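# Snap the kettle lid shut and leave it upright

## Task

Press the kettle's lid down until it latches with a click, keep the kettle on its base, and finish with both hands clear of the kettle and every other movable object.

## Robot and tools

ROBOT. Two arms, left_arm and right_arm, each ending in a sixteen-motor four-finger hand (index, middle, ring, thumb). right_arm carries a right hand; left_arm carries its mirror image, a left hand. Calibrated bases in the scene frame: left_arm at (-0.024, +0.324, 0) m, quat_wxyz (+1.000, 0, 0, -0.020); right_arm at (-0.001, -0.315, 0) m, quat_wxyz (+1.000, 0, 0, +0.022). A camera stand is fixed to the floor behind the arms. Loose objects may occasionally get a brief push from outside.

SCENE FRAME. Origin at table-top height, halfway between the nominal arm bases. +x points out across the table, +y toward left_arm, +z up. Arm names do not match image sides. Reported hand positions and orientations can be off by a few centimetres, more at long reach.

HAND POINT AXES (right hand; for the left hand, +x is flipped and points toward the thumb). +z runs along straight fingers toward the tips. +x crosses the palm away from the thumb. The palm surface sits at y = -0.062 m; the fingers lie at y = -0.076 m, and they curl toward +y as they bend. Straight fingertips reach about 0.139 m past knuckles at z = -0.017 m. A rigid mast near the wrist (x +0.05 to +0.10, z -0.16 to -0.11, up to y +0.06 m; x sign flipped on the left hand) can strike things. Fingertips have rubber caps over the last 3 cm. The right arm's elbow sags, so its hand ends up lower than commanded; aim higher to compensate.

execute_actions. Argument actions: a list of actions. Each action is a table of at most 15 rows, one row per 1/30 s step; a table with fewer rows keeps repeating its final row until 15 steps are done. Every row has exactly 48 numbers, each in [-1, 1], covering both arms even when only one moves, in this order:
- left_arm dx, dy, dz, rx, ry, rz
- 16 left_gripper motor numbers
- left_gripper current_limit, speed
- right_arm dx, dy, dz, rx, ry, rz
- 16 right_gripper motor numbers
- right_gripper current_limit, speed

The pose numbers are offsets, not poses. They are measured along scene-frame axes from that arm's Hand target as it was when the action began. Every row in an action is measured from that same start, not from the row before. The next action starts from the new target, so sending the same offset again moves further. Scale: 1.0 means 0.6 m for dx, dy, dz and 180 degrees for rotation. rx, ry, rz together form one rotation vector, turned about the target's position. A translation longer than 1.0 is scaled back along its direction.

MOTION LIMITS. Each step, the commanded orientation is clipped to within 40 degrees of the measured one. The arm may stop short of the target, and waiting does not close that gap. Send the remaining distance as a further offset; tiny moves may not start at all. To stop pressing on something, command the target back beyond where the hand actually is.

HAND NUMBERS. These are absolute goal angles, scaled linearly between each hinge's two stops. Zero is itself a goal, not 'unchanged'; to hold a hand, resend its hand_goal, hand_current_limit and hand_speed. Motor order per hand, with degrees at +1 / -1 and the straight value in brackets:
- index, middle and ring, each in the order _mcp, _abd, _pip, _dip:
  - _mcp (-18, +128; +0.75): toward -1 bends the knuckle toward the palm.
  - _abd (-60, +60; 0.00): toward -1 swings the finger away from the thumb.
  - _pip (-29, +108; +0.58).
  - _dip (-21, +117; +0.70).
- thumb_cmc (-20, +120; +0.71): toward -1 brings the thumb round in front of the palm.
- thumb_axl (-27, +140; +0.68): rolls the thumb about its own line.
- thumb_mcp (-69, +109; +0.23).
- thumb_ipl (-77, +108; +0.17).



current_limit maps -1 to 0 mA and +1 to 550 mA, with a floor of 11 mA. Very low values may leave a finger unable to lift. speed sets the goal slew rate to (speed+1)/2 of 8.5 rad/s. Initial values: current_limit +0.4, speed -0.6. Both stay as last sent. A finger presses only while its goal lies past the contact surface.

cameras: a list of camera names (cam_high, cam_left_wrist, cam_right_wrist, each 896x504), or ["all"], or []. If left out, images come only when actions is empty. An unknown name invalidates the call.

zoom_image: camera (one of the three) and region [x0, y0, x1, y1] in pixels from the top-left, at most 504 by 504. Only works on cameras in the latest images. read_manual: optional section "licences"; it returns licence text and does not move anything. finished_scene: optional scene = 1; it ends the scene for good.

RESULTS. Per arm you get:
- end_effector_position (m) and end_effector_quat_wxyz, in the scene frame.
- Hand target: the last commanded pose after clipping, from which the next offsets count.
- Joint positions, velocities (may read 'within noise' or be omitted) and torques. Torques include gravity, carry offsets and noise, and are positive toward larger joint values; joints 3 and 4 wrap at ±28 N m.

Per hand, in motor order: hand_goal, hand_measured (resending these slackens a grip), hand_current_ma (positive pushes toward -1), and hand_state (moving, goal, blocked or overload), plus hand_current_limit and hand_speed. An empty actions list shows the full state, including fields that are otherwise skipped.

HAZARDS. A hand motor that spends 5 s net at 495 mA or more shuts off for 10 s, then returns to its goal. If an arm is stopped, new hand numbers are discarded while the old ones remain in force. Arm motors heat up when holding loads, stretching out or pushing against something they cannot reach. A MOTOR HOT line appears at 85 °C; at 100 °C that arm collapses for 30-60 s or more, possibly without any earlier warning. Between calls the robot keeps acting on the last command.

Avoid:
- knocking objects out of the work area or tipping the kettle;
- dropping things or releasing moving parts;
- slamming the lid, or hard hits and pushes on fixed or heavy items;
- any contact or pinch between the two hands.
Before finishing, make sure the lid is latched, the kettle is upright, and both hands are clear of all loose items.

Each tool is called after "Call:" as name(argument=value, ...) on one line, values as JSON.

## Session

Call:
execute_actions(actions=[])

Scene clock: 0.00 s.
left_arm: end_effector_position=(+0.3667, +0.4027, +0.3605) hand_goal=(+0.754, +0.000, +0.576, +0.696, +0.754, +0.000, +0.576, +0.696, +0.754, +0.000, +0.576, +0.696, +0.714, +0.678, +0.226, +0.168) hand_measured=(+0.754, +0.000, +0.576, +0.696, +0.754, +0.000, +0.576, +0.696, +0.754, +0.000, +0.576, +0.696, +0.714, +0.678, +0.226, +0.168) hand_current_ma=(+0, +0, +0, +0, +0, +0, +0, +0, +0, +0, +0, +0, +0, +0, +0, +0) hand_state=(goal, goal, goal, goal, goal, goal, goal, goal, goal, goal, goal, goal, goal, goal, goal, goal) hand_current_limit=0.40 hand_speed=-0.60 end_effector_quat_wxyz=(+0.407, +0.205, +0.686, +0.567) | right_arm: end_effector_position=(+0.3495, -0.5698, +0.1729) hand_goal=(+0.754, +0.000, +0.576, +0.696, +0.754, +0.000, +0.576, +0.696, +0.754, +0.000, +0.576, +0.696, +0.714, +0.678, +0.226, +0.168) hand_measured=(+0.754, +0.000, +0.576, +0.696, +0.754, +0.000, +0.576, +0.696, +0.754, +0.000, +0.576, +0.696, +0.714, +0.678, +0.226, +0.168) hand_current_ma=(+0, +0, +0, +0, +0, +0, +0, +0, +0, +0, +0, +0, +0, +0, +0, +0) hand_state=(goal, goal, goal, goal, goal, goal, goal, goal, goal, goal, goal, goal, goal, goal, goal, goal) hand_current_limit=0.40 hand_speed=-0.60 end_effector_quat_wxyz=(+0.114, +0.978, -0.006, +0.172)
Joint positions: left_arm=[-0.193 1.039 0.499 0.502 -0.889 -0.361] | right_arm=[-0.437 1.211 0.89 -0.841 0.079 1.173]
Joint velocities: within noise
Joint torques (N m): no reading
Motor temperatures (°C): left_arm=[33 33 30 27 27 28] | right_arm=[31 28 28 27 26 26]
Heat: left arm: hottest waist 33 °C; right arm: hottest waist 31 °C.
Hand target: left_arm +0.3694, +0.4021, +0.3782; +0.422, +0.192, +0.680, +0.568 | right_arm +0.3582, -0.5734, +0.1870; +0.120, +0.975, -0.007, +0.187

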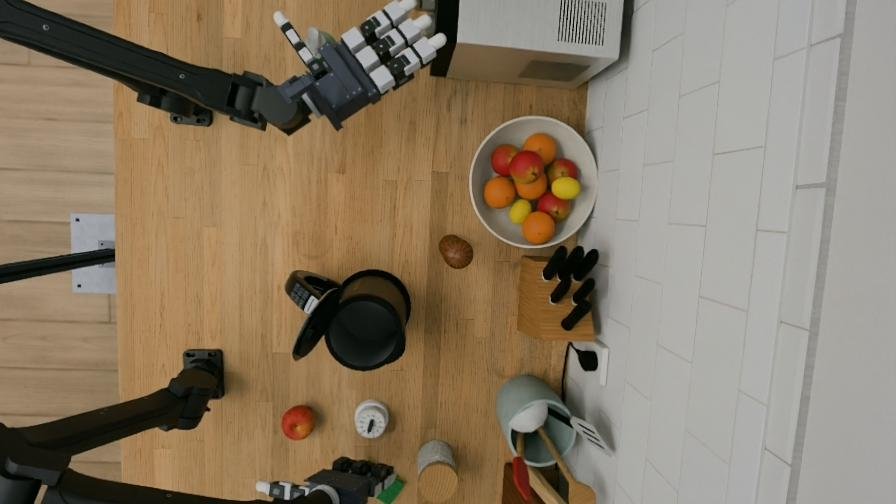

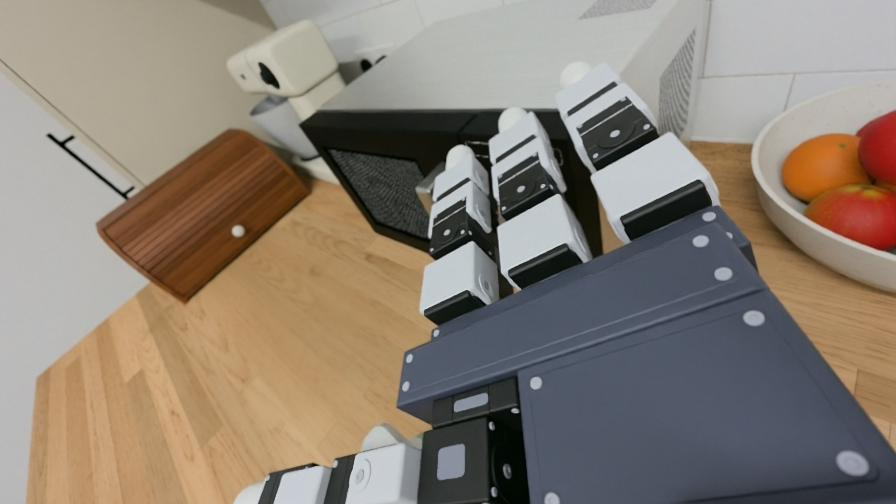

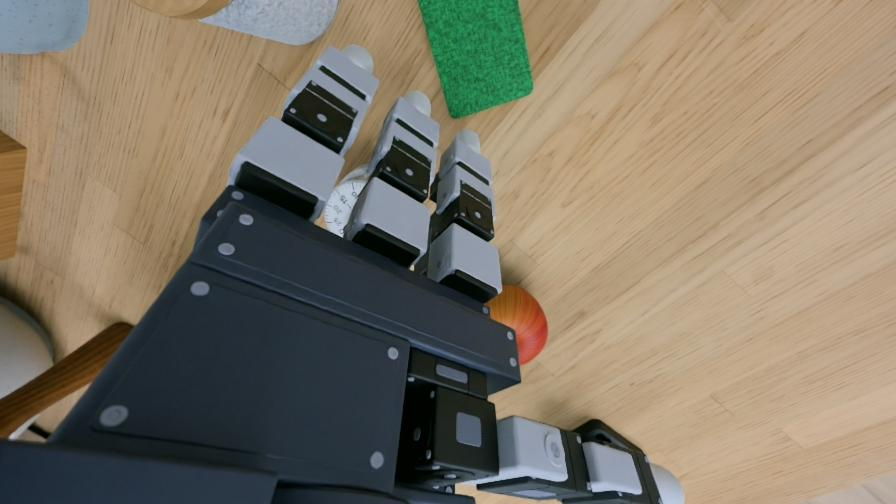

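Call:
zoom_image(camera="cam_high", region=[240, 220, 480, 400])

Call:
zoom_image(camera="cam_high", region=[0, 0, 504, 504])

Scaled by 2.100 from the camera's 896x504 image, which has a finer 1280x720 frame.

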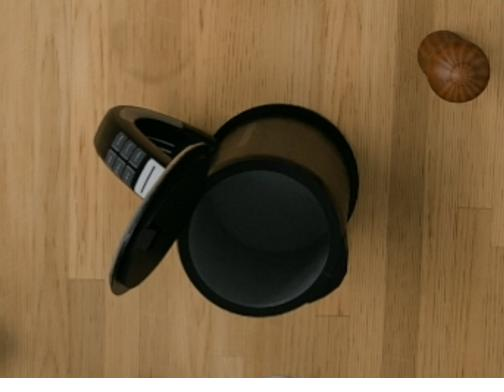

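Scaled by 1.000.

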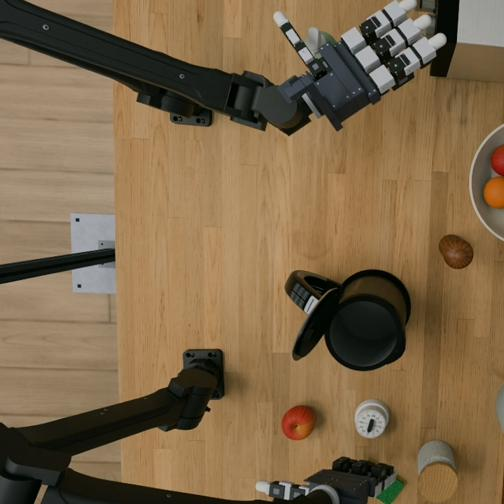

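Call:
execute_actions(actions=[[[0,0,0,0,0,0,0.754,0,0.576,0.696,0.754,0,0.576,0.696,0.754,0,0.576,0.696,0.714,0.678,0.226,0.168,0.4,-0.6,0,0,0.13,0,0,0,0.754,0,0.576,0.696,0.754,0,0.576,0.696,0.754,0,0.576,0.696,0.714,0.678,0.226,0.168,0.4,-0.6]],[[0,0,0,0,0,0,0.754,0,0.576,0.696,0.754,0,0.576,0.696,0.754,0,0.576,0.696,0.714,0.678,0.226,0.168,0.4,-0.6,-0.03,0.06,0.13,0,0,0,0.754,0,0.576,0.696,0.754,0,0.576,0.696,0.754,0,0.576,0.696,0.714,0.678,0.226,0.168,0.4,-0.6]],[[0,0,0,0,0,0,0.754,0,0.576,0.696,0.754,0,0.576,0.696,0.754,0,0.576,0.696,0.714,0.678,0.226,0.168,0.4,-0.6,-0.06,0.1,0.13,0,0,0,0.754,0,0.576,0.696,0.754,0,0.576,0.696,0.754,0,0.576,0.696,0.714,0.678,0.226,0.168,0.4,-0.6]],[[0,0,0,0,0,0,0.754,0,0.576,0.696,0.754,0,0.576,0.696,0.754,0,0.576,0.696,0.714,0.678,0.226,0.168,0.4,-0.6,-0.06,0.1,0.1,0,0,0,0.754,0,0.576,0.696,0.754,0,0.576,0.696,0.754,0,0.576,0.696,0.714,0.678,0.226,0.168,0.4,-0.6]]], cameras=["all"])

Scene clock: 49.53 s.
left_arm: end_effector_position=(+0.3667, +0.4027, +0.3605) hand_goal=(+0.754, +0.000, +0.576, +0.696, +0.754, +0.000, +0.576, +0.696, +0.754, +0.000, +0.576, +0.696, +0.714, +0.678, +0.226, +0.168) hand_measured=(+0.760, +0.000, +0.576, +0.696, +0.762, +0.000, +0.576, +0.696, +0.762, +0.000, +0.576, +0.696, +0.720, +0.678, +0.226, +0.168) hand_current_ma=(+5, +0, +0, +0, +7, +0, +0, +0, +7, +0, +0, +0, +5, +0, +0, +0) hand_state=(goal, goal, goal, goal, goal, goal, goal, goal, goal, goal, goal, goal, goal, goal, goal, goal) hand_current_limit=0.40 hand_speed=-0.60 end_effector_quat_wxyz=(+0.407, +0.205, +0.686, +0.567) | right_arm: end_effector_position=(+0.2679, -0.4200, +0.4671) hand_goal=(+0.754, +0.000, +0.576, +0.696, +0.754, +0.000, +0.576, +0.696, +0.754, +0.000, +0.576, +0.696, +0.714, +0.678, +0.226, +0.168) hand_measured=(+0.754, +0.000, +0.576, +0.696, +0.754, +0.000, +0.576, +0.696, +0.754, +0.000, +0.576, +0.696, +0.714, +0.678, +0.222, +0.168) hand_current_ma=(+0, +0, +1, +0, +0, +0, +1, +0, +0, +0, +1, +0, +0, -1, -6, +0) hand_state=(goal, goal, goal, goal, goal, goal, goal, goal, goal, goal, goal, goal, goal, goal, goal, goal) hand_current_limit=0.40 hand_speed=-0.60 end_effector_quat_wxyz=(+0.127, +0.968, +0.002, +0.214)
Joint positions: left_arm=[-0.193 1.039 0.499 0.502 -0.889 -0.361] | right_arm=[0.054 0.969 1.502 -1.685 0.289 1.604]
Joint torques (N m): left_arm=[-0.21 -4.37 11.64 2.65 -0.04 0.04] | right_arm=[-0.32 -2.32 10.03 0.76 0.49 0.02]
Motor temperatures (°C): left_arm=[33 33 39 28 27 28] | right_arm=[31 29 35 27 27 26]
Heat: left arm: hottest elbow 39 °C; right arm: hottest elbow 35 °C.
Hand target: left_arm +0.3694, +0.4021, +0.3782; +0.422, +0.192, +0.680, +0.568 | right_arm +0.2682, -0.4174, +0.4811; +0.120, +0.975, -0.007, +0.187
Off the commanded pose: left_arm 0.018 m, 2 deg | right_arm 0.014 m, 3 deg.
joint sent to its limit (right arm) — joint 4 (wrist pitch), lower limit. The joint targets are off in orientation, not in position.

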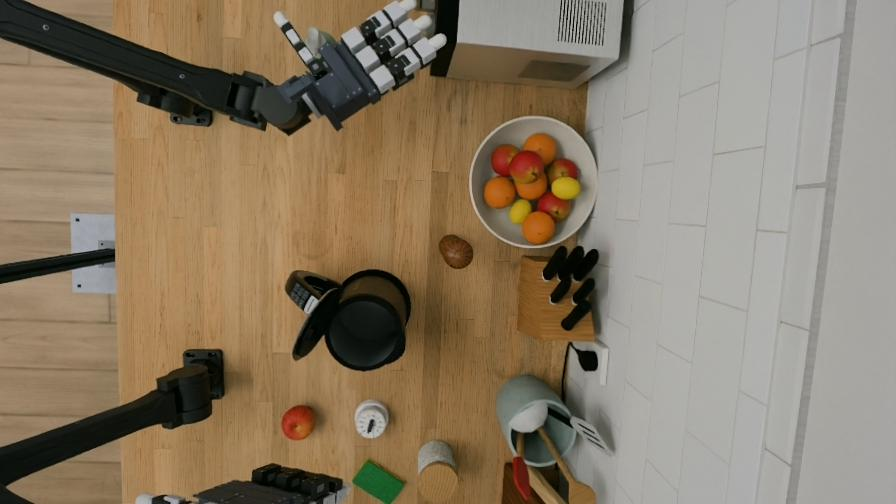

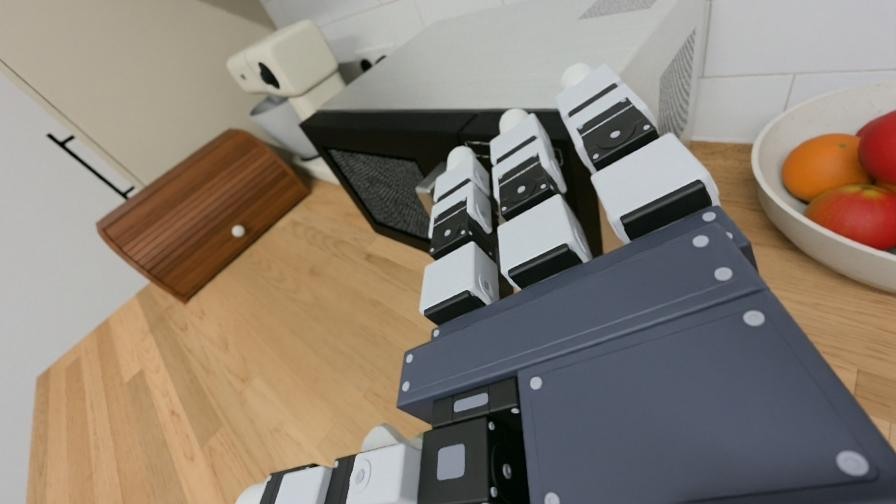

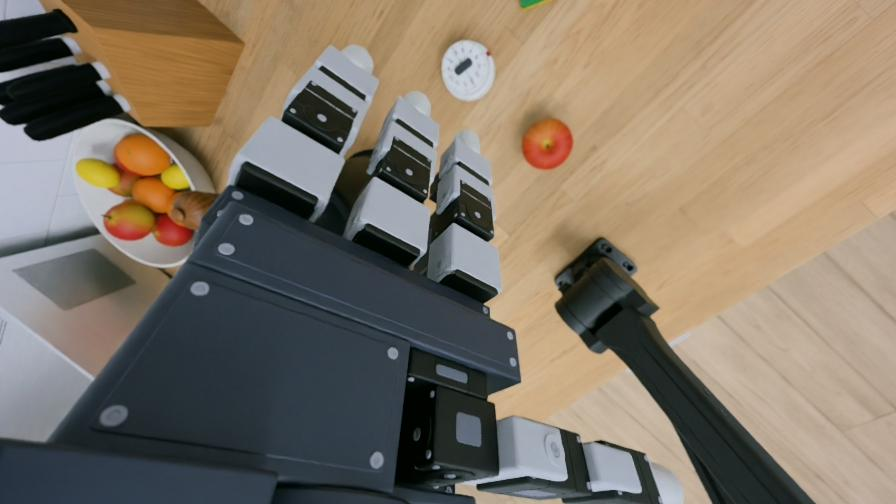

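Call:
execute_actions(actions=[[[-0.02,-0.05,0.05,0.0137,0.034,-0.052,0.754,0,0.576,0.696,0.754,0,0.576,0.696,0.754,0,0.576,0.696,0.714,0.678,0.226,0.168,0.4,-0.6,0,-0.06,-0.02,0,0,0,0.754,0,0.576,0.696,0.754,0,0.576,0.696,0.754,0,0.576,0.696,0.714,0.678,0.226,0.168,0.4,-0.6]],[[-0.042,-0.09,0.04,0.0275,0.0678,-0.104,0.754,0,0.576,0.696,0.754,0,0.576,0.696,0.754,0,0.576,0.696,0.714,0.678,0.226,0.168,0.4,-0.6,0,-0.06,-0.02,0,0,0,0.754,0,0.576,0.696,0.754,0,0.576,0.696,0.754,0,0.576,0.696,0.714,0.678,0.226,0.168,0.4,-0.6]],[[-0.042,-0.09,0.03,0.0275,0.0678,-0.104,0.754,0,0.576,0.696,0.754,0,0.576,0.696,0.754,0,0.576,0.696,0.714,0.678,0.226,0.168,0.4,-0.6,0,-0.06,-0.02,0,0,0,0.754,0,0.576,0.696,0.754,0,0.576,0.696,0.754,0,0.576,0.696,0.714,0.678,0.226,0.168,0.4,-0.6]],[[-0.042,-0.09,0.03,0.0275,0.0678,-0.104,0.754,0,0.576,0.696,0.754,0,0.576,0.696,0.754,0,0.576,0.696,0.714,0.678,0.226,0.168,0.4,-0.6,0,0,0,0,0,0,0.754,0,0.576,0.696,0.754,0,0.576,0.696,0.754,0,0.576,0.696,0.714,0.678,0.226,0.168,0.4,-0.6]],[[-0.042,-0.09,0.03,0.0137,0.034,-0.052,0.754,0,0.576,0.696,0.754,0,0.576,0.696,0.754,0,0.576,0.696,0.714,0.678,0.226,0.168,0.4,-0.6,0,0,0,0,0,0,0.754,0,0.576,0.696,0.754,0,0.576,0.696,0.754,0,0.576,0.696,0.714,0.678,0.226,0.168,0.4,-0.6]]], cameras=["all"])

Scene clock: 121.50 s.
left_arm: end_effector_position=(+0.2597, +0.1565, +0.4519) hand_goal=(+0.754, +0.000, +0.576, +0.696, +0.754, +0.000, +0.576, +0.696, +0.754, +0.000, +0.576, +0.696, +0.714, +0.678, +0.226, +0.168) hand_measured=(+0.762, +0.000, +0.576, +0.696, +0.764, +0.000, +0.576, +0.696, +0.764, +0.000, +0.576, +0.696, +0.722, +0.678, +0.224, +0.168) hand_current_ma=(+8, +0, +0, +0, +11, +0, +0, +0, +10, +0, +0, +0, +8, +0, -1, +0) hand_state=(goal, goal, goal, goal, goal, goal, goal, goal, goal, goal, goal, goal, goal, goal, goal, goal) hand_current_limit=0.40 hand_speed=-0.60 end_effector_quat_wxyz=(+0.318, +0.823, +0.438, +0.172) | right_arm: end_effector_position=(+0.2626, -0.5213, +0.4423) hand_goal=(+0.754, +0.000, +0.576, +0.696, +0.754, +0.000, +0.576, +0.696, +0.754, +0.000, +0.576, +0.696, +0.714, +0.678, +0.226, +0.168) hand_measured=(+0.756, +0.000, +0.576, +0.696, +0.756, +0.000, +0.576, +0.696, +0.756, +0.000, +0.576, +0.696, +0.716, +0.678, +0.222, +0.168) hand_current_ma=(+1, +0, +1, +0, +2, +0, +1, +0, +1, +0, +1, +0, +1, -1, -6, +0) hand_state=(goal, goal, goal, goal, goal, goal, goal, goal, goal, goal, goal, goal, goal, goal, goal, goal) hand_current_limit=0.40 hand_speed=-0.60 end_effector_quat_wxyz=(+0.116, +0.977, -0.008, +0.179)
Joint positions: left_arm=[-0.576 0.632 1.089 -1.288 -0.021 -0.015] | right_arm=[-0.39 0.993 1.459 -1.616 0.099 1.22]
Joint torques (N m): left_arm=[-1.08 0.15 14.97 1.62 -0.21 -0.11] | right_arm=[-1.49 -3.08 7.62 1.89 0.15 -0.18]
Motor temperatures (°C): left_arm=[33 33 45 28 27 28] | right_arm=[31 28 39 27 27 26]
Heat: left arm: hottest elbow 45 °C; right arm: hottest elbow 39 °C.
Hand target: left_arm +0.2566, +0.1561, +0.4861; +0.338, +0.815, +0.435, +0.181 | right_arm +0.2681, -0.5255, +0.4450; +0.120, +0.975, -0.007, +0.187
Off the commanded pose: left_arm 0.035 m, 3 deg | right_arm 0.007 m, 1 deg.

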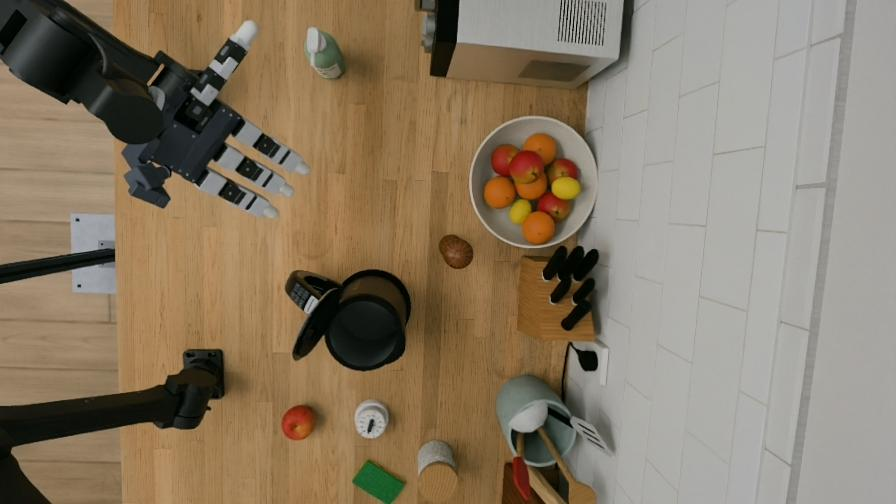

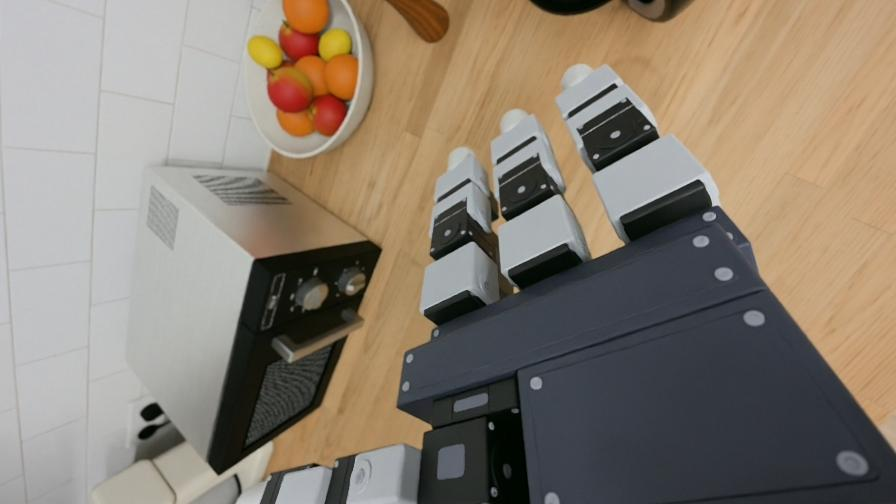

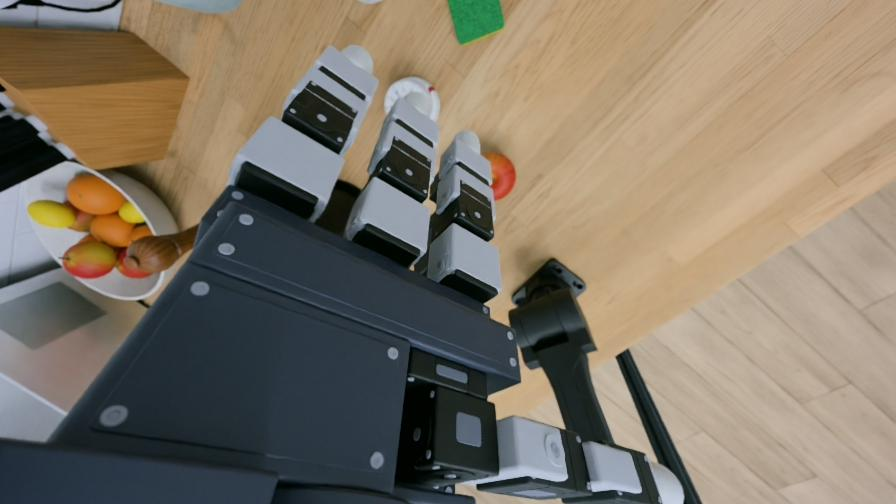

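Call:
execute_actions(actions=[[[-0.01,-0.098,-0.004,0.0157,0.023,0,0.754,0,0.576,0.696,0.754,0,0.576,0.696,0.754,0,0.576,0.696,0.714,0.678,0.226,0.168,0.4,-0.6,0,0,0,0,0,0,0.754,0,0.576,0.696,0.754,0,0.576,0.696,0.754,0,0.576,0.696,0.714,0.678,0.226,0.168,0.4,-0.6]],[[-0.01,-0.098,-0.004,0.0157,0.023,0,0.754,0,0.576,0.696,0.754,0,0.576,0.696,0.754,0,0.576,0.696,0.714,0.678,0.226,0.168,0.4,-0.6,0,0,0,0,0,0,0.754,0,0.576,0.696,0.754,0,0.576,0.696,0.754,0,0.576,0.696,0.714,0.678,0.226,0.168,0.4,-0.6]],[[-0.01,-0.098,-0.004,0.0157,0.023,0,0.754,0,0.576,0.696,0.754,0,0.576,0.696,0.754,0,0.576,0.696,0.714,0.678,0.226,0.168,0.4,-0.6,0,0,0,0,0,0,0.754,0,0.576,0.696,0.754,0,0.576,0.696,0.754,0,0.576,0.696,0.714,0.678,0.226,0.168,0.4,-0.6]]], cameras=["cam_high","cam_left_wrist"])

Scene clock: 156.33 s.
left_arm: end_effector_position=(+0.2384, -0.0216, +0.4452) hand_goal=(+0.754, +0.000, +0.576, +0.696, +0.754, +0.000, +0.576, +0.696, +0.754, +0.000, +0.576, +0.696, +0.714, +0.678, +0.226, +0.168) hand_measured=(+0.760, +0.000, +0.576, +0.696, +0.762, +0.000, +0.576, +0.696, +0.762, +0.000, +0.576, +0.696, +0.722, +0.678, +0.224, +0.168) hand_current_ma=(+6, +0, +0, +0, +8, +0, +0, +0, +8, +0, +0, +0, +8, +0, -2, +0) hand_state=(goal, goal, goal, goal, goal, goal, goal, goal, goal, goal, goal, goal, goal, goal, goal, goal) hand_current_limit=0.40 hand_speed=-0.60 end_effector_quat_wxyz=(+0.200, +0.863, +0.447, +0.125) | right_arm: end_effector_position=(+0.2626, -0.5213, +0.4423) hand_goal=(+0.754, +0.000, +0.576, +0.696, +0.754, +0.000, +0.576, +0.696, +0.754, +0.000, +0.576, +0.696, +0.714, +0.678, +0.226, +0.168) hand_measured=(+0.756, +0.000, +0.576, +0.696, +0.756, +0.000, +0.576, +0.696, +0.756, +0.000, +0.576, +0.696, +0.716, +0.678, +0.222, +0.168) hand_current_ma=(+1, +0, +1, +0, +2, +0, +1, +0, +1, +0, +1, +0, +1, -1, -6, +0) hand_state=(goal, goal, goal, goal, goal, goal, goal, goal, goal, goal, goal, goal, goal, goal, goal, goal) hand_current_limit=0.40 hand_speed=-0.60 end_effector_quat_wxyz=(+0.116, +0.977, -0.008, +0.179)
Joint positions: left_arm=[-1.124 1.113 1.454 -1.516 -0.273 -0.494] | right_arm=[-0.39 0.993 1.459 -1.616 0.099 1.22]
Joint torques (N m): left_arm=[-0.38 -5.6 14.35 1.05 -0.56 -0.12] | right_arm=[-1.44 -3.08 7.61 1.94 0.14 -0.18]
Motor temperatures (°C): left_arm=[33 33 57 27 27 28] | right_arm=[31 28 38 27 27 26]
Heat: left arm: hottest elbow 57 °C; right arm: hottest elbow 38 °C.
Hand target: left_arm +0.2385, -0.0202, +0.4790; +0.228, +0.852, +0.455, +0.123 | right_arm +0.2681, -0.5255, +0.4450; +0.120, +0.975, -0.007, +0.187
Off the commanded pose: left_arm 0.034 m, 4 deg | right_arm 0.007 m, 1 deg.
Images, in order (width x height): cam_high 896x504, cam_left_wrist 896x504.

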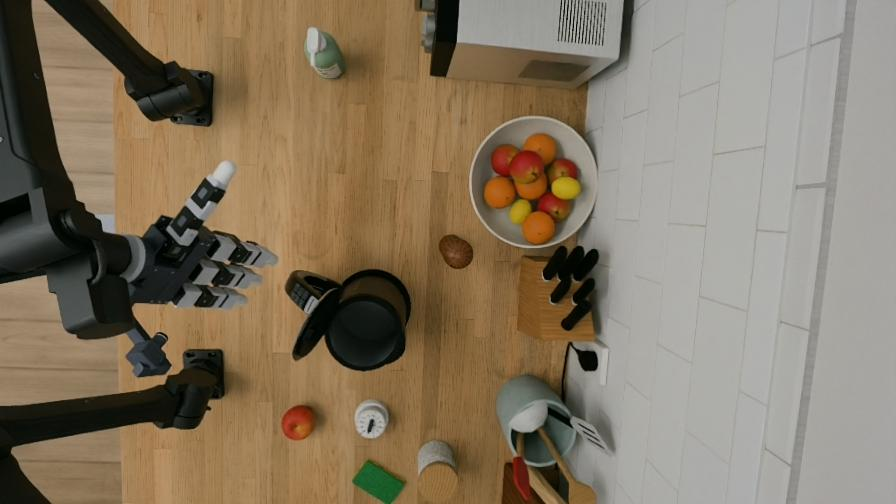

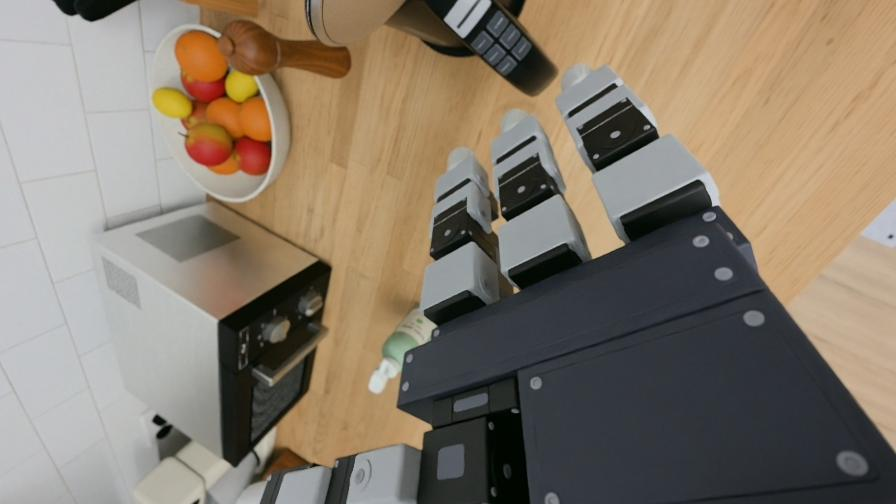

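Call:
execute_actions(actions=[[[0.069,-0.047,0,0,0,0,0.754,0,0.576,0.696,0.754,0,0.576,0.696,0.754,0,0.576,0.696,0.714,0.678,0.226,0.168,0.4,-0.6,0,0,0,0,0,0,0.754,0,0.576,0.696,0.754,0,0.576,0.696,0.754,0,0.576,0.696,0.714,0.678,0.226,0.168,0.4,-0.6]],[[0.069,-0.047,0,0,0,0,0.754,0,0.576,0.696,0.754,0,0.576,0.696,0.754,0,0.576,0.696,0.714,0.678,0.226,0.168,0.4,-0.6,0,0,0,0,0,0,0.754,0,0.576,0.696,0.754,0,0.576,0.696,0.754,0,0.576,0.696,0.714,0.678,0.226,0.168,0.4,-0.6]]], cameras=["cam_high","cam_left_wrist"])

Scene clock: 166.90 s.
left_arm: end_effector_position=(+0.3161, -0.0707, +0.4410) hand_goal=(+0.754, +0.000, +0.576, +0.696, +0.754, +0.000, +0.576, +0.696, +0.754, +0.000, +0.576, +0.696, +0.714, +0.678, +0.226, +0.168) hand_measured=(+0.760, +0.000, +0.576, +0.696, +0.760, +0.000, +0.576, +0.696, +0.760, +0.000, +0.576, +0.696, +0.722, +0.678, +0.224, +0.168) hand_current_ma=(+4, +0, +0, +0, +5, +0, +0, +0, +5, +0, +0, +0, +8, +0, -2, +0) hand_state=(goal, goal, goal, goal, goal, goal, goal, goal, goal, goal, goal, goal, goal, goal, goal, goal) hand_current_limit=0.40 hand_speed=-0.60 end_effector_quat_wxyz=(+0.191, +0.859, +0.460, +0.122) | right_arm: end_effector_position=(+0.2626, -0.5213, +0.4423) hand_goal=(+0.754, +0.000, +0.576, +0.696, +0.754, +0.000, +0.576, +0.696, +0.754, +0.000, +0.576, +0.696, +0.714, +0.678, +0.226, +0.168) hand_measured=(+0.756, +0.000, +0.576, +0.696, +0.756, +0.000, +0.576, +0.696, +0.756, +0.000, +0.576, +0.696, +0.716, +0.678, +0.222, +0.168) hand_current_ma=(+1, +0, +1, +0, +2, +0, +1, +0, +1, +0, +1, +0, +1, -1, -6, +0) hand_state=(goal, goal, goal, goal, goal, goal, goal, goal, goal, goal, goal, goal, goal, goal, goal, goal) hand_current_limit=0.40 hand_speed=-0.60 end_effector_quat_wxyz=(+0.116, +0.977, -0.008, +0.179)
Joint positions: left_arm=[-0.994 1.32 1.62 -1.468 -0.222 -0.401] | right_arm=[-0.39 0.993 1.459 -1.616 0.099 1.22]
Joint torques (N m): left_arm=[0.21 -8.12 14.63 2.07 -0.15 0.11] | right_arm=[-1.49 -3.08 7.61 1.92 0.14 -0.18]
Motor temperatures (°C): left_arm=[33 33 58 27 27 28] | right_arm=[31 28 38 27 27 26]
Heat: left arm: hottest elbow 58 °C; right arm: hottest elbow 38 °C.
Hand target: left_arm +0.3213, -0.0767, +0.4790; +0.228, +0.852, +0.455, +0.123 | right_arm +0.2681, -0.5255, +0.4450; +0.120, +0.975, -0.007, +0.187
Off the commanded pose: left_arm 0.039 m, 4 deg | right_arm 0.007 m, 1 deg.
Images, in order (width x height): cam_high 896x504, cam_left_wrist 896x504.

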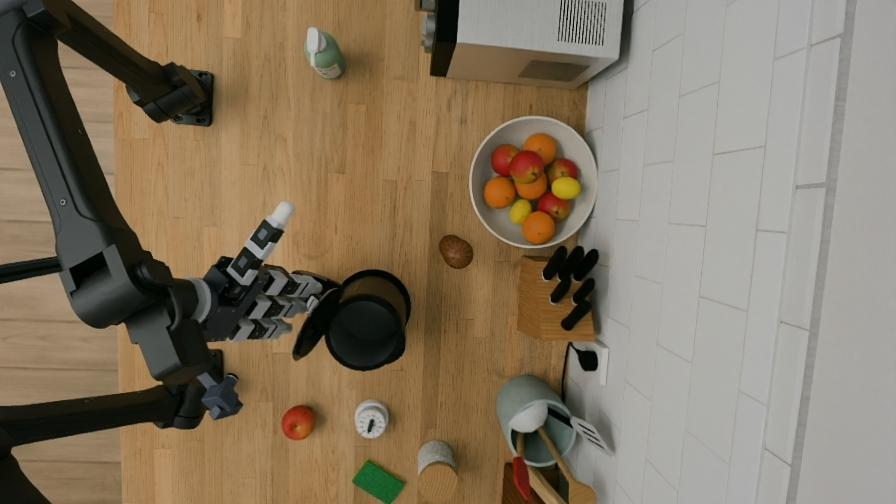

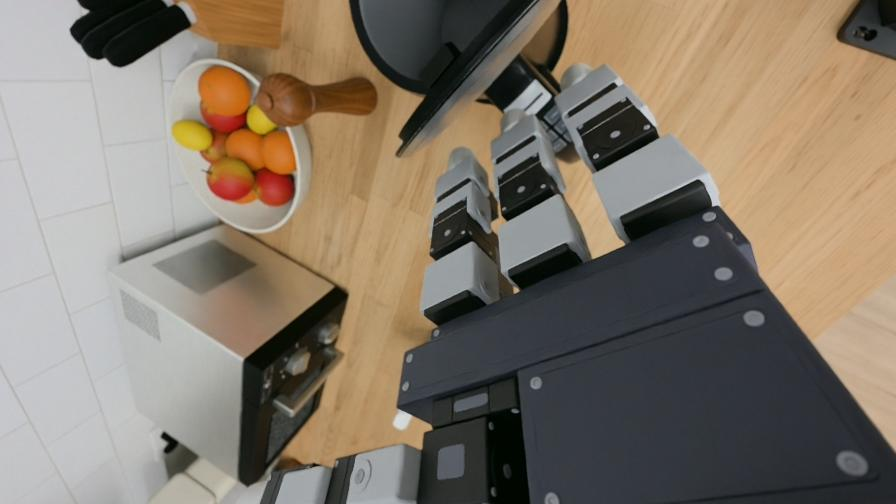

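Call:
execute_actions(actions=[[[0.05,-0.062,0,0,0,0,0.754,0,0.576,0.696,0.754,0,0.576,0.696,0.754,0,0.576,0.696,0.714,0.678,0.226,0.168,0.4,-0.6,0,0,0,0,0,0,0.754,0,0.576,0.696,0.754,0,0.576,0.696,0.754,0,0.576,0.696,0.714,0.678,0.226,0.168,0.4,-0.6]],[[0.055,-0.037,0,0,0,0,0.754,0,0.576,0.696,0.754,0,0.576,0.696,0.754,0,0.576,0.696,0.714,0.678,0.226,0.168,0.4,-0.6,0,0,0,0,0,0,0.754,0,0.576,0.696,0.754,0,0.576,0.696,0.754,0,0.576,0.696,0.714,0.678,0.226,0.168,0.4,-0.6]]], cameras=["cam_high","cam_left_wrist"])

Scene clock: 173.70 s.
left_arm: end_effector_position=(+0.3726, -0.1274, +0.4402) hand_goal=(+0.754, +0.000, +0.576, +0.696, +0.754, +0.000, +0.576, +0.696, +0.754, +0.000, +0.576, +0.696, +0.714, +0.678, +0.226, +0.168) hand_measured=(+0.804, +0.008, +0.610, +0.712, +0.780, -0.002, +0.594, +0.704, +0.760, +0.000, +0.576, +0.696, +0.722, +0.678, +0.224, +0.168) hand_current_ma=(+113, +6, +59, +20, +46, +0, +23, +8, +5, +0, +0, +0, +7, +0, -2, +0) hand_state=(blocked, goal, blocked, goal, blocked, goal, goal, goal, goal, goal, goal, goal, goal, goal, goal, goal) hand_current_limit=0.40 hand_speed=-0.60 end_effector_quat_wxyz=(+0.191, +0.858, +0.462, +0.117) | right_arm: end_effector_position=(+0.2626, -0.5213, +0.4423) hand_goal=(+0.754, +0.000, +0.576, +0.696, +0.754, +0.000, +0.576, +0.696, +0.754, +0.000, +0.576, +0.696, +0.714, +0.678, +0.226, +0.168) hand_measured=(+0.756, +0.000, +0.576, +0.696, +0.756, +0.000, +0.576, +0.696, +0.756, +0.000, +0.576, +0.696, +0.716, +0.678, +0.222, +0.168) hand_current_ma=(+1, +0, +1, +0, +2, +0, +1, +0, +1, +0, +1, +0, +1, -1, -6, +0) hand_state=(goal, goal, goal, goal, goal, goal, goal, goal, goal, goal, goal, goal, goal, goal, goal, goal) hand_current_limit=0.40 hand_speed=-0.60 end_effector_quat_wxyz=(+0.116, +0.977, -0.008, +0.179)
Joint positions: left_arm=[-0.95 1.525 1.83 -1.468 -0.196 -0.365] | right_arm=[-0.39 0.993 1.459 -1.616 0.099 1.22]
Joint torques (N m): left_arm=[0.73 -9.76 15.69 2.18 -0.26 0.18] | right_arm=[-1.44 -3.14 7.62 1.92 0.14 -0.18]
Motor temperatures (°C): left_arm=[33 33 57 27 27 28] | right_arm=[31 28 38 27 27 26]
Heat: left arm: hottest elbow 57 °C; right arm: hottest elbow 38 °C.
Hand target: left_arm +0.3844, -0.1361, +0.4791; +0.228, +0.852, +0.455, +0.123 | right_arm +0.2681, -0.5255, +0.4450; +0.120, +0.975, -0.007, +0.187
Off the commanded pose: left_arm 0.041 m, 5 deg | right_arm 0.007 m, 1 deg.
Images, in order (width x height): cam_high 896x504, cam_left_wrist 896x504.

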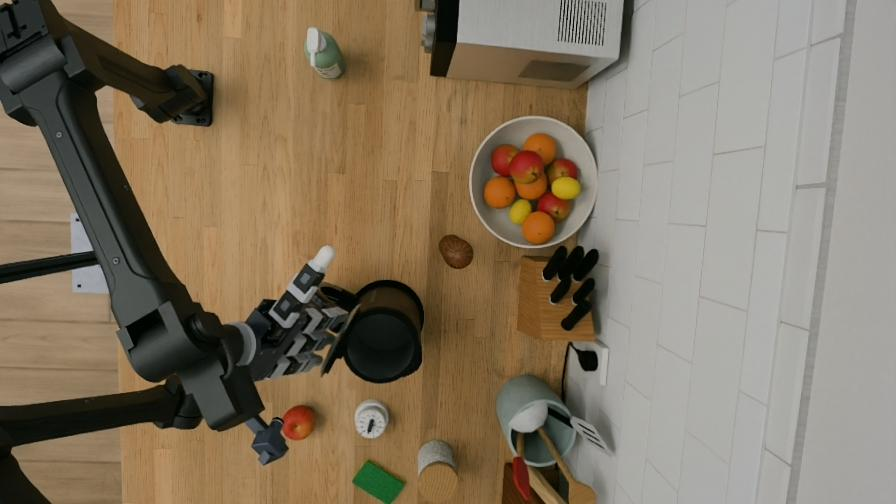

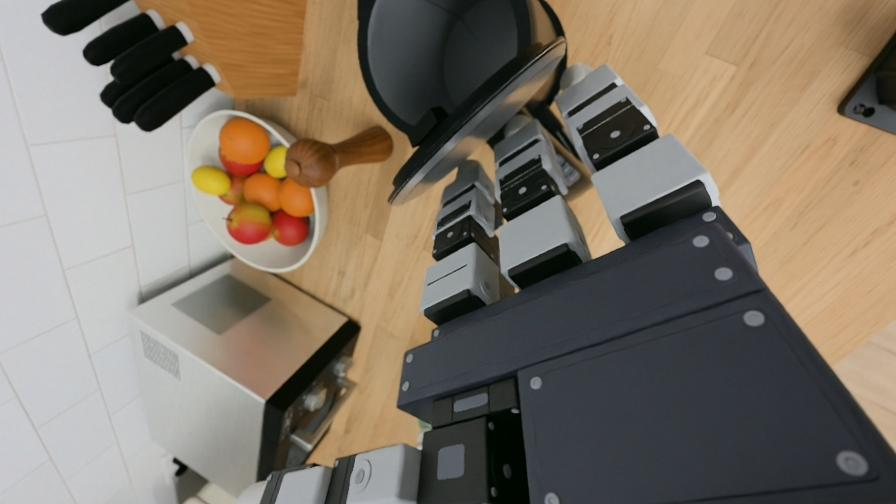

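Call:
execute_actions(actions=[[[-0.035,0.023,0.03,0,0,0,0.754,0,0.576,0.696,0.754,0,0.576,0.696,0.754,0,0.576,0.696,0.714,0.678,0.226,0.168,0.4,-0.6,0,0,0,0,0,0,0.754,0,0.576,0.696,0.754,0,0.576,0.696,0.754,0,0.576,0.696,0.714,0.678,0.226,0.168,0.4,-0.6]],[[0,0,0.03,0,0,0,0.754,0,0.576,0.696,0.754,0,0.576,0.696,0.754,0,0.576,0.696,0.714,0.678,0.226,0.168,0.4,-0.6,0,0,0,0,0,0,0.754,0,0.576,0.696,0.754,0,0.576,0.696,0.754,0,0.576,0.696,0.714,0.678,0.226,0.168,0.4,-0.6]]], cameras=["cam_high","cam_left_wrist"])

Call:
zoom_image(camera="cam_left_wrist", region=[340, 0, 640, 220])

Scene clock: 191.00 s.
left_arm: end_effector_position=(+0.3629, -0.1155, +0.4773) hand_goal=(+0.754, +0.000, +0.576, +0.696, +0.754, +0.000, +0.576, +0.696, +0.754, +0.000, +0.576, +0.696, +0.714, +0.678, +0.226, +0.168) hand_measured=(+0.792, -0.002, +0.602, +0.710, +0.770, -0.002, +0.586, +0.702, +0.760, +0.000, +0.576, +0.696, +0.722, +0.678, +0.224, +0.168) hand_current_ma=(+77, -1, +40, +16, +23, +0, +10, +5, +5, +0, +0, +0, +7, +0, -2, +0) hand_state=(blocked, goal, blocked, goal, goal, goal, goal, goal, goal, goal, goal, goal, goal, goal, goal, goal) hand_current_limit=0.40 hand_speed=-0.60 end_effector_quat_wxyz=(+0.195, +0.858, +0.461, +0.117) | right_arm: end_effector_position=(+0.2626, -0.5213, +0.4423) hand_goal=(+0.754, +0.000, +0.576, +0.696, +0.754, +0.000, +0.576, +0.696, +0.754, +0.000, +0.576, +0.696, +0.714, +0.678, +0.226, +0.168) hand_measured=(+0.756, +0.000, +0.576, +0.696, +0.756, +0.000, +0.576, +0.696, +0.756, +0.000, +0.576, +0.696, +0.716, +0.678, +0.222, +0.168) hand_current_ma=(+1, +0, +1, +0, +2, +0, +1, +0, +1, +0, +1, +0, +1, -1, -6, +0) hand_state=(goal, goal, goal, goal, goal, goal, goal, goal, goal, goal, goal, goal, goal, goal, goal, goal) hand_current_limit=0.40 hand_speed=-0.60 end_effector_quat_wxyz=(+0.116, +0.977, -0.008, +0.179)
Joint positions: left_arm=[-0.953 1.514 1.917 -1.556 -0.196 -0.365] | right_arm=[-0.39 0.993 1.459 -1.616 0.099 1.22]
Joint torques (N m): left_arm=[-0.73 -9.76 15.19 1.61 -0.61 0.04] | right_arm=[-1.55 -3.08 7.62 1.94 0.15 -0.18]
Motor temperatures (°C): left_arm=[33 34 62 28 27 28] | right_arm=[31 28 37 27 27 26]
Heat: left arm: hottest elbow 62 °C; right arm: hottest elbow 37 °C.
Hand target: left_arm +0.3634, -0.1223, +0.5150; +0.228, +0.852, +0.455, +0.123 | right_arm +0.2681, -0.5255, +0.4450; +0.120, +0.975, -0.007, +0.187
Off the commanded pose: left_arm 0.038 m, 4 deg | right_arm 0.007 m, 1 deg.
Images, in order (width x height): cam_high 896x504, cam_left_wrist 896x504.

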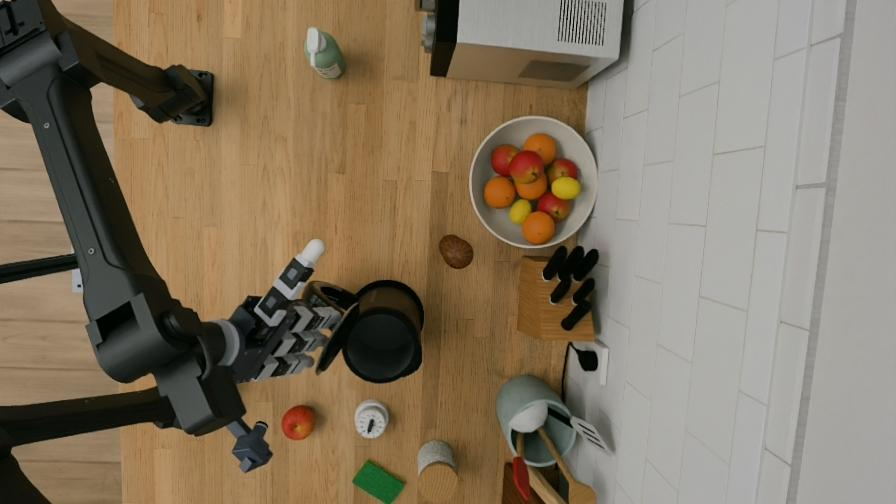

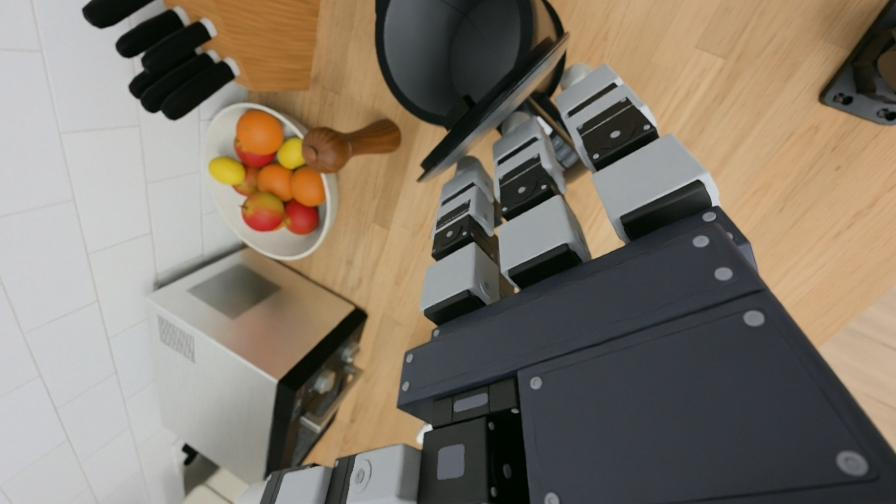

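Scaled by 1.680 from the camera's 896x504 image, which has a finer 1280x720 frame.

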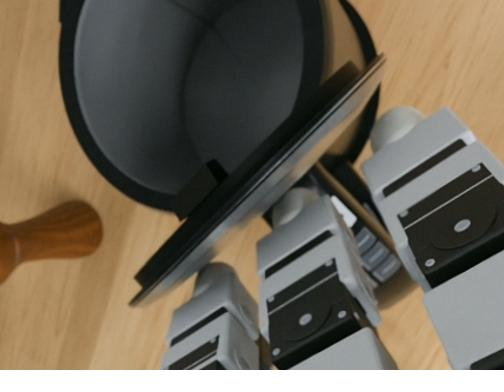

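Call:
execute_actions(actions=[[[0.03,-0.015,0,0,0,0.055,0.754,0,0.576,0.696,0.754,0,0.576,0.696,0.754,0,0.576,0.696,0.714,0.678,0.226,0.168,0.4,-0.6,0,0,0,0,0,0,0.754,0,0.576,0.696,0.754,0,0.576,0.696,0.754,0,0.576,0.696,0.714,0.678,0.226,0.168,0.4,-0.6]],[[0.05,-0.025,0,0,0,0,0.754,0,0.576,0.696,0.754,0,0.576,0.696,0.754,0,0.576,0.696,0.714,0.678,0.226,0.168,0.4,-0.6,0,0,0,0,0,0,0.754,0,0.576,0.696,0.754,0,0.576,0.696,0.754,0,0.576,0.696,0.714,0.678,0.226,0.168,0.4,-0.6]]], cameras=["cam_high","cam_left_wrist"])

Scene clock: 201.87 s.
left_arm: end_effector_position=(+0.4045, -0.1474, +0.4897) hand_goal=(+0.754, +0.000, +0.576, +0.696, +0.754, +0.000, +0.576, +0.696, +0.754, +0.000, +0.576, +0.696, +0.714, +0.678, +0.226, +0.168) hand_measured=(+0.774, +0.004, +0.588, +0.702, +0.784, +0.006, +0.594, +0.704, +0.762, +0.000, +0.580, +0.696, +0.722, +0.678, +0.224, +0.168) hand_current_ma=(+29, +3, +14, +6, +54, +5, +26, +7, +9, +0, +3, +0, +7, +0, -2, +0) hand_state=(goal, goal, goal, goal, blocked, goal, goal, goal, goal, goal, goal, goal, goal, goal, goal, goal) hand_current_limit=0.40 hand_speed=-0.60 end_effector_quat_wxyz=(+0.194, +0.818, +0.522, +0.143) | right_arm: end_effector_position=(+0.2626, -0.5213, +0.4423) hand_goal=(+0.754, +0.000, +0.576, +0.696, +0.754, +0.000, +0.576, +0.696, +0.754, +0.000, +0.576, +0.696, +0.714, +0.678, +0.226, +0.168) hand_measured=(+0.756, +0.000, +0.576, +0.696, +0.756, +0.000, +0.576, +0.696, +0.756, +0.000, +0.576, +0.696, +0.716, +0.678, +0.222, +0.168) hand_current_ma=(+1, +0, +1, +0, +2, +0, +1, +0, +1, +0, +1, +0, +1, -1, -6, +0) hand_state=(goal, goal, goal, goal, goal, goal, goal, goal, goal, goal, goal, goal, goal, goal, goal, goal) hand_current_limit=0.40 hand_speed=-0.60 end_effector_quat_wxyz=(+0.116, +0.977, -0.008, +0.179)
Joint positions: left_arm=[-0.961 1.713 2.189 -1.643 -0.28 -0.509] | right_arm=[-0.39 0.993 1.459 -1.616 0.099 1.22]
Joint torques (N m): left_arm=[0.62 -11.58 14 1.36 -0.29 -0.01] | right_arm=[-1.44 -3.08 7.62 1.92 0.14 -0.18]
Motor temperatures (°C): left_arm=[33 34 59 28 28 28] | right_arm=[31 28 37 27 27 26]
Heat: left arm: hottest elbow 59 °C; right arm: hottest elbow 37 °C.
Hand target: left_arm +0.4114, -0.1463, +0.5150; +0.217, +0.810, +0.526, +0.143 | right_arm +0.2681, -0.5255, +0.4450; +0.120, +0.975, -0.007, +0.187
Off the commanded pose: left_arm 0.026 m, 3 deg | right_arm 0.007 m, 1 deg.
Images, in order (width x height): cam_high 896x504, cam_left_wrist 896x504.

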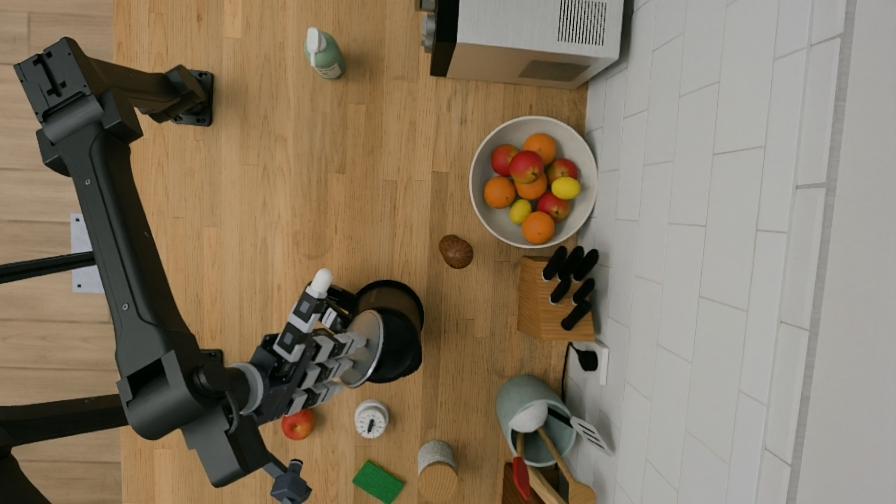

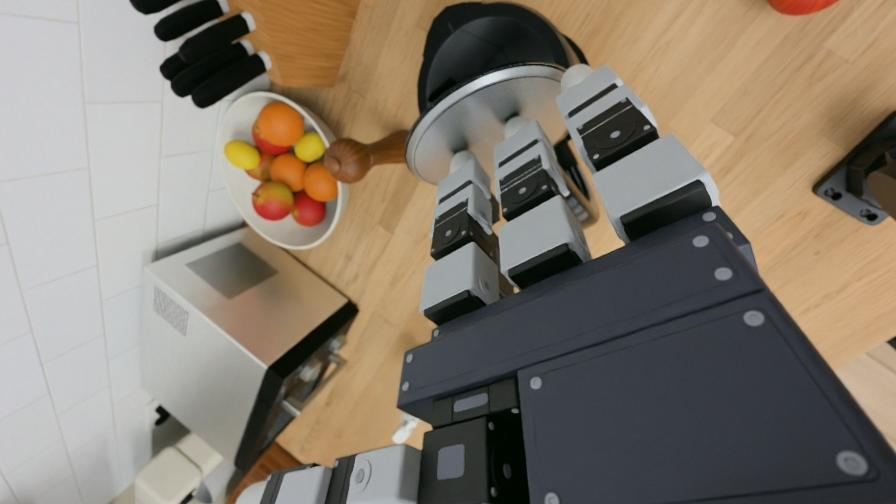

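Call:
execute_actions(actions=[[[0.05,-0.025,-0.02,0,0,0,0.754,0,0.576,0.696,0.754,0,0.576,0.696,0.754,0,0.576,0.696,0.714,0.678,0.226,0.168,0.4,-0.6,0,0,0,0,0,0,0.754,0,0.576,0.696,0.754,0,0.576,0.696,0.754,0,0.576,0.696,0.714,0.678,0.226,0.168,0.4,-0.6]],[[0.03,-0.015,-0.05,0,0,0,0.754,0,0.576,0.696,0.754,0,0.576,0.696,0.754,0,0.576,0.696,0.714,0.678,0.226,0.168,0.4,-0.6,0,0,0,0,0,0,0.754,0,0.576,0.696,0.754,0,0.576,0.696,0.754,0,0.576,0.696,0.714,0.678,0.226,0.168,0.4,-0.6]]], cameras=["cam_high","cam_left_wrist"])

Scene clock: 208.53 s.
left_arm: end_effector_position=(+0.4479, -0.1670, +0.4769) hand_goal=(+0.754, +0.000, +0.576, +0.696, +0.754, +0.000, +0.576, +0.696, +0.754, +0.000, +0.576, +0.696, +0.714, +0.678, +0.226, +0.168) hand_measured=(+0.762, +0.000, +0.580, +0.698, +0.782, +0.002, +0.594, +0.704, +0.762, +0.000, +0.580, +0.696, +0.722, +0.678, +0.224, +0.168) hand_current_ma=(+9, +0, +3, +2, +49, +1, +25, +7, +9, +0, +3, +0, +7, +0, -2, +0) hand_state=(goal, goal, goal, goal, blocked, goal, goal, goal, goal, goal, goal, goal, goal, goal, goal, goal) hand_current_limit=0.40 hand_speed=-0.60 end_effector_quat_wxyz=(+0.212, +0.810, +0.529, +0.140) | right_arm: end_effector_position=(+0.2626, -0.5213, +0.4423) hand_goal=(+0.754, +0.000, +0.576, +0.696, +0.754, +0.000, +0.576, +0.696, +0.754, +0.000, +0.576, +0.696, +0.714, +0.678, +0.226, +0.168) hand_measured=(+0.756, +0.000, +0.576, +0.696, +0.756, +0.000, +0.576, +0.696, +0.756, +0.000, +0.576, +0.696, +0.716, +0.678, +0.222, +0.168) hand_current_ma=(+1, +0, +1, +0, +2, +0, +1, +0, +1, +0, +1, +0, +1, -1, -6, +0) hand_state=(goal, goal, goal, goal, goal, goal, goal, goal, goal, goal, goal, goal, goal, goal, goal, goal) hand_current_limit=0.40 hand_speed=-0.60 end_effector_quat_wxyz=(+0.116, +0.977, -0.008, +0.179)
Joint positions: left_arm=[-0.914 1.801 2.26 -1.581 -0.257 -0.48] | right_arm=[-0.39 0.993 1.459 -1.616 0.099 1.22]
Joint torques (N m): left_arm=[0.79 -12.45 9.18 2.71 -0.32 0.14] | right_arm=[-1.49 -3.08 7.62 1.94 0.14 -0.18]
Motor temperatures (°C): left_arm=[33 34 60 27 28 28] | right_arm=[31 28 37 27 27 26]
Heat: left arm: hottest elbow 60 °C; right arm: hottest elbow 37 °C.
Hand target: left_arm +0.4593, -0.1703, +0.4729; +0.216, +0.810, +0.526, +0.143 | right_arm +0.2681, -0.5255, +0.4450; +0.120, +0.975, -0.007, +0.187
Off the commanded pose: left_arm 0.012 m, 1 deg | right_arm 0.007 m, 1 deg.
Images, in order (width x height): cam_high 896x504, cam_left_wrist 896x504.

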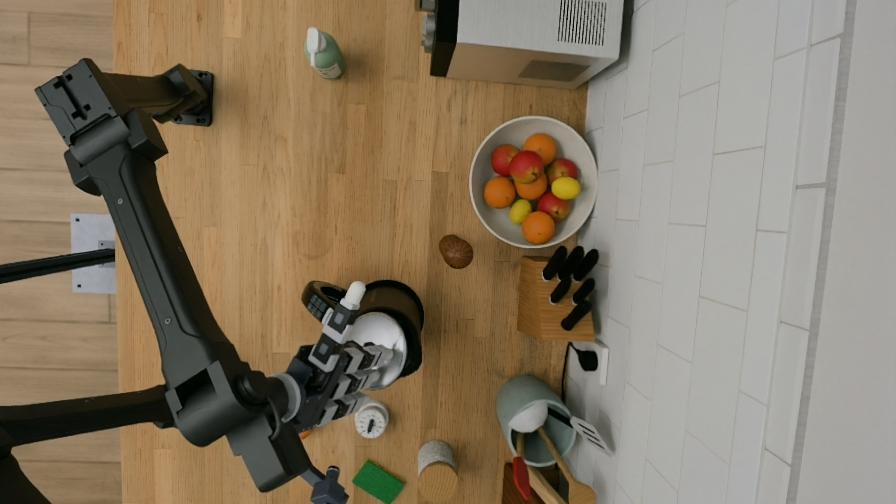

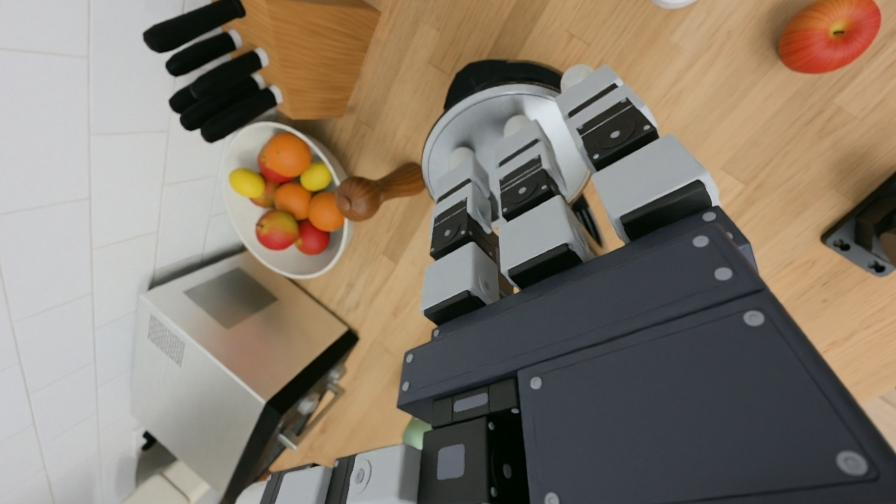

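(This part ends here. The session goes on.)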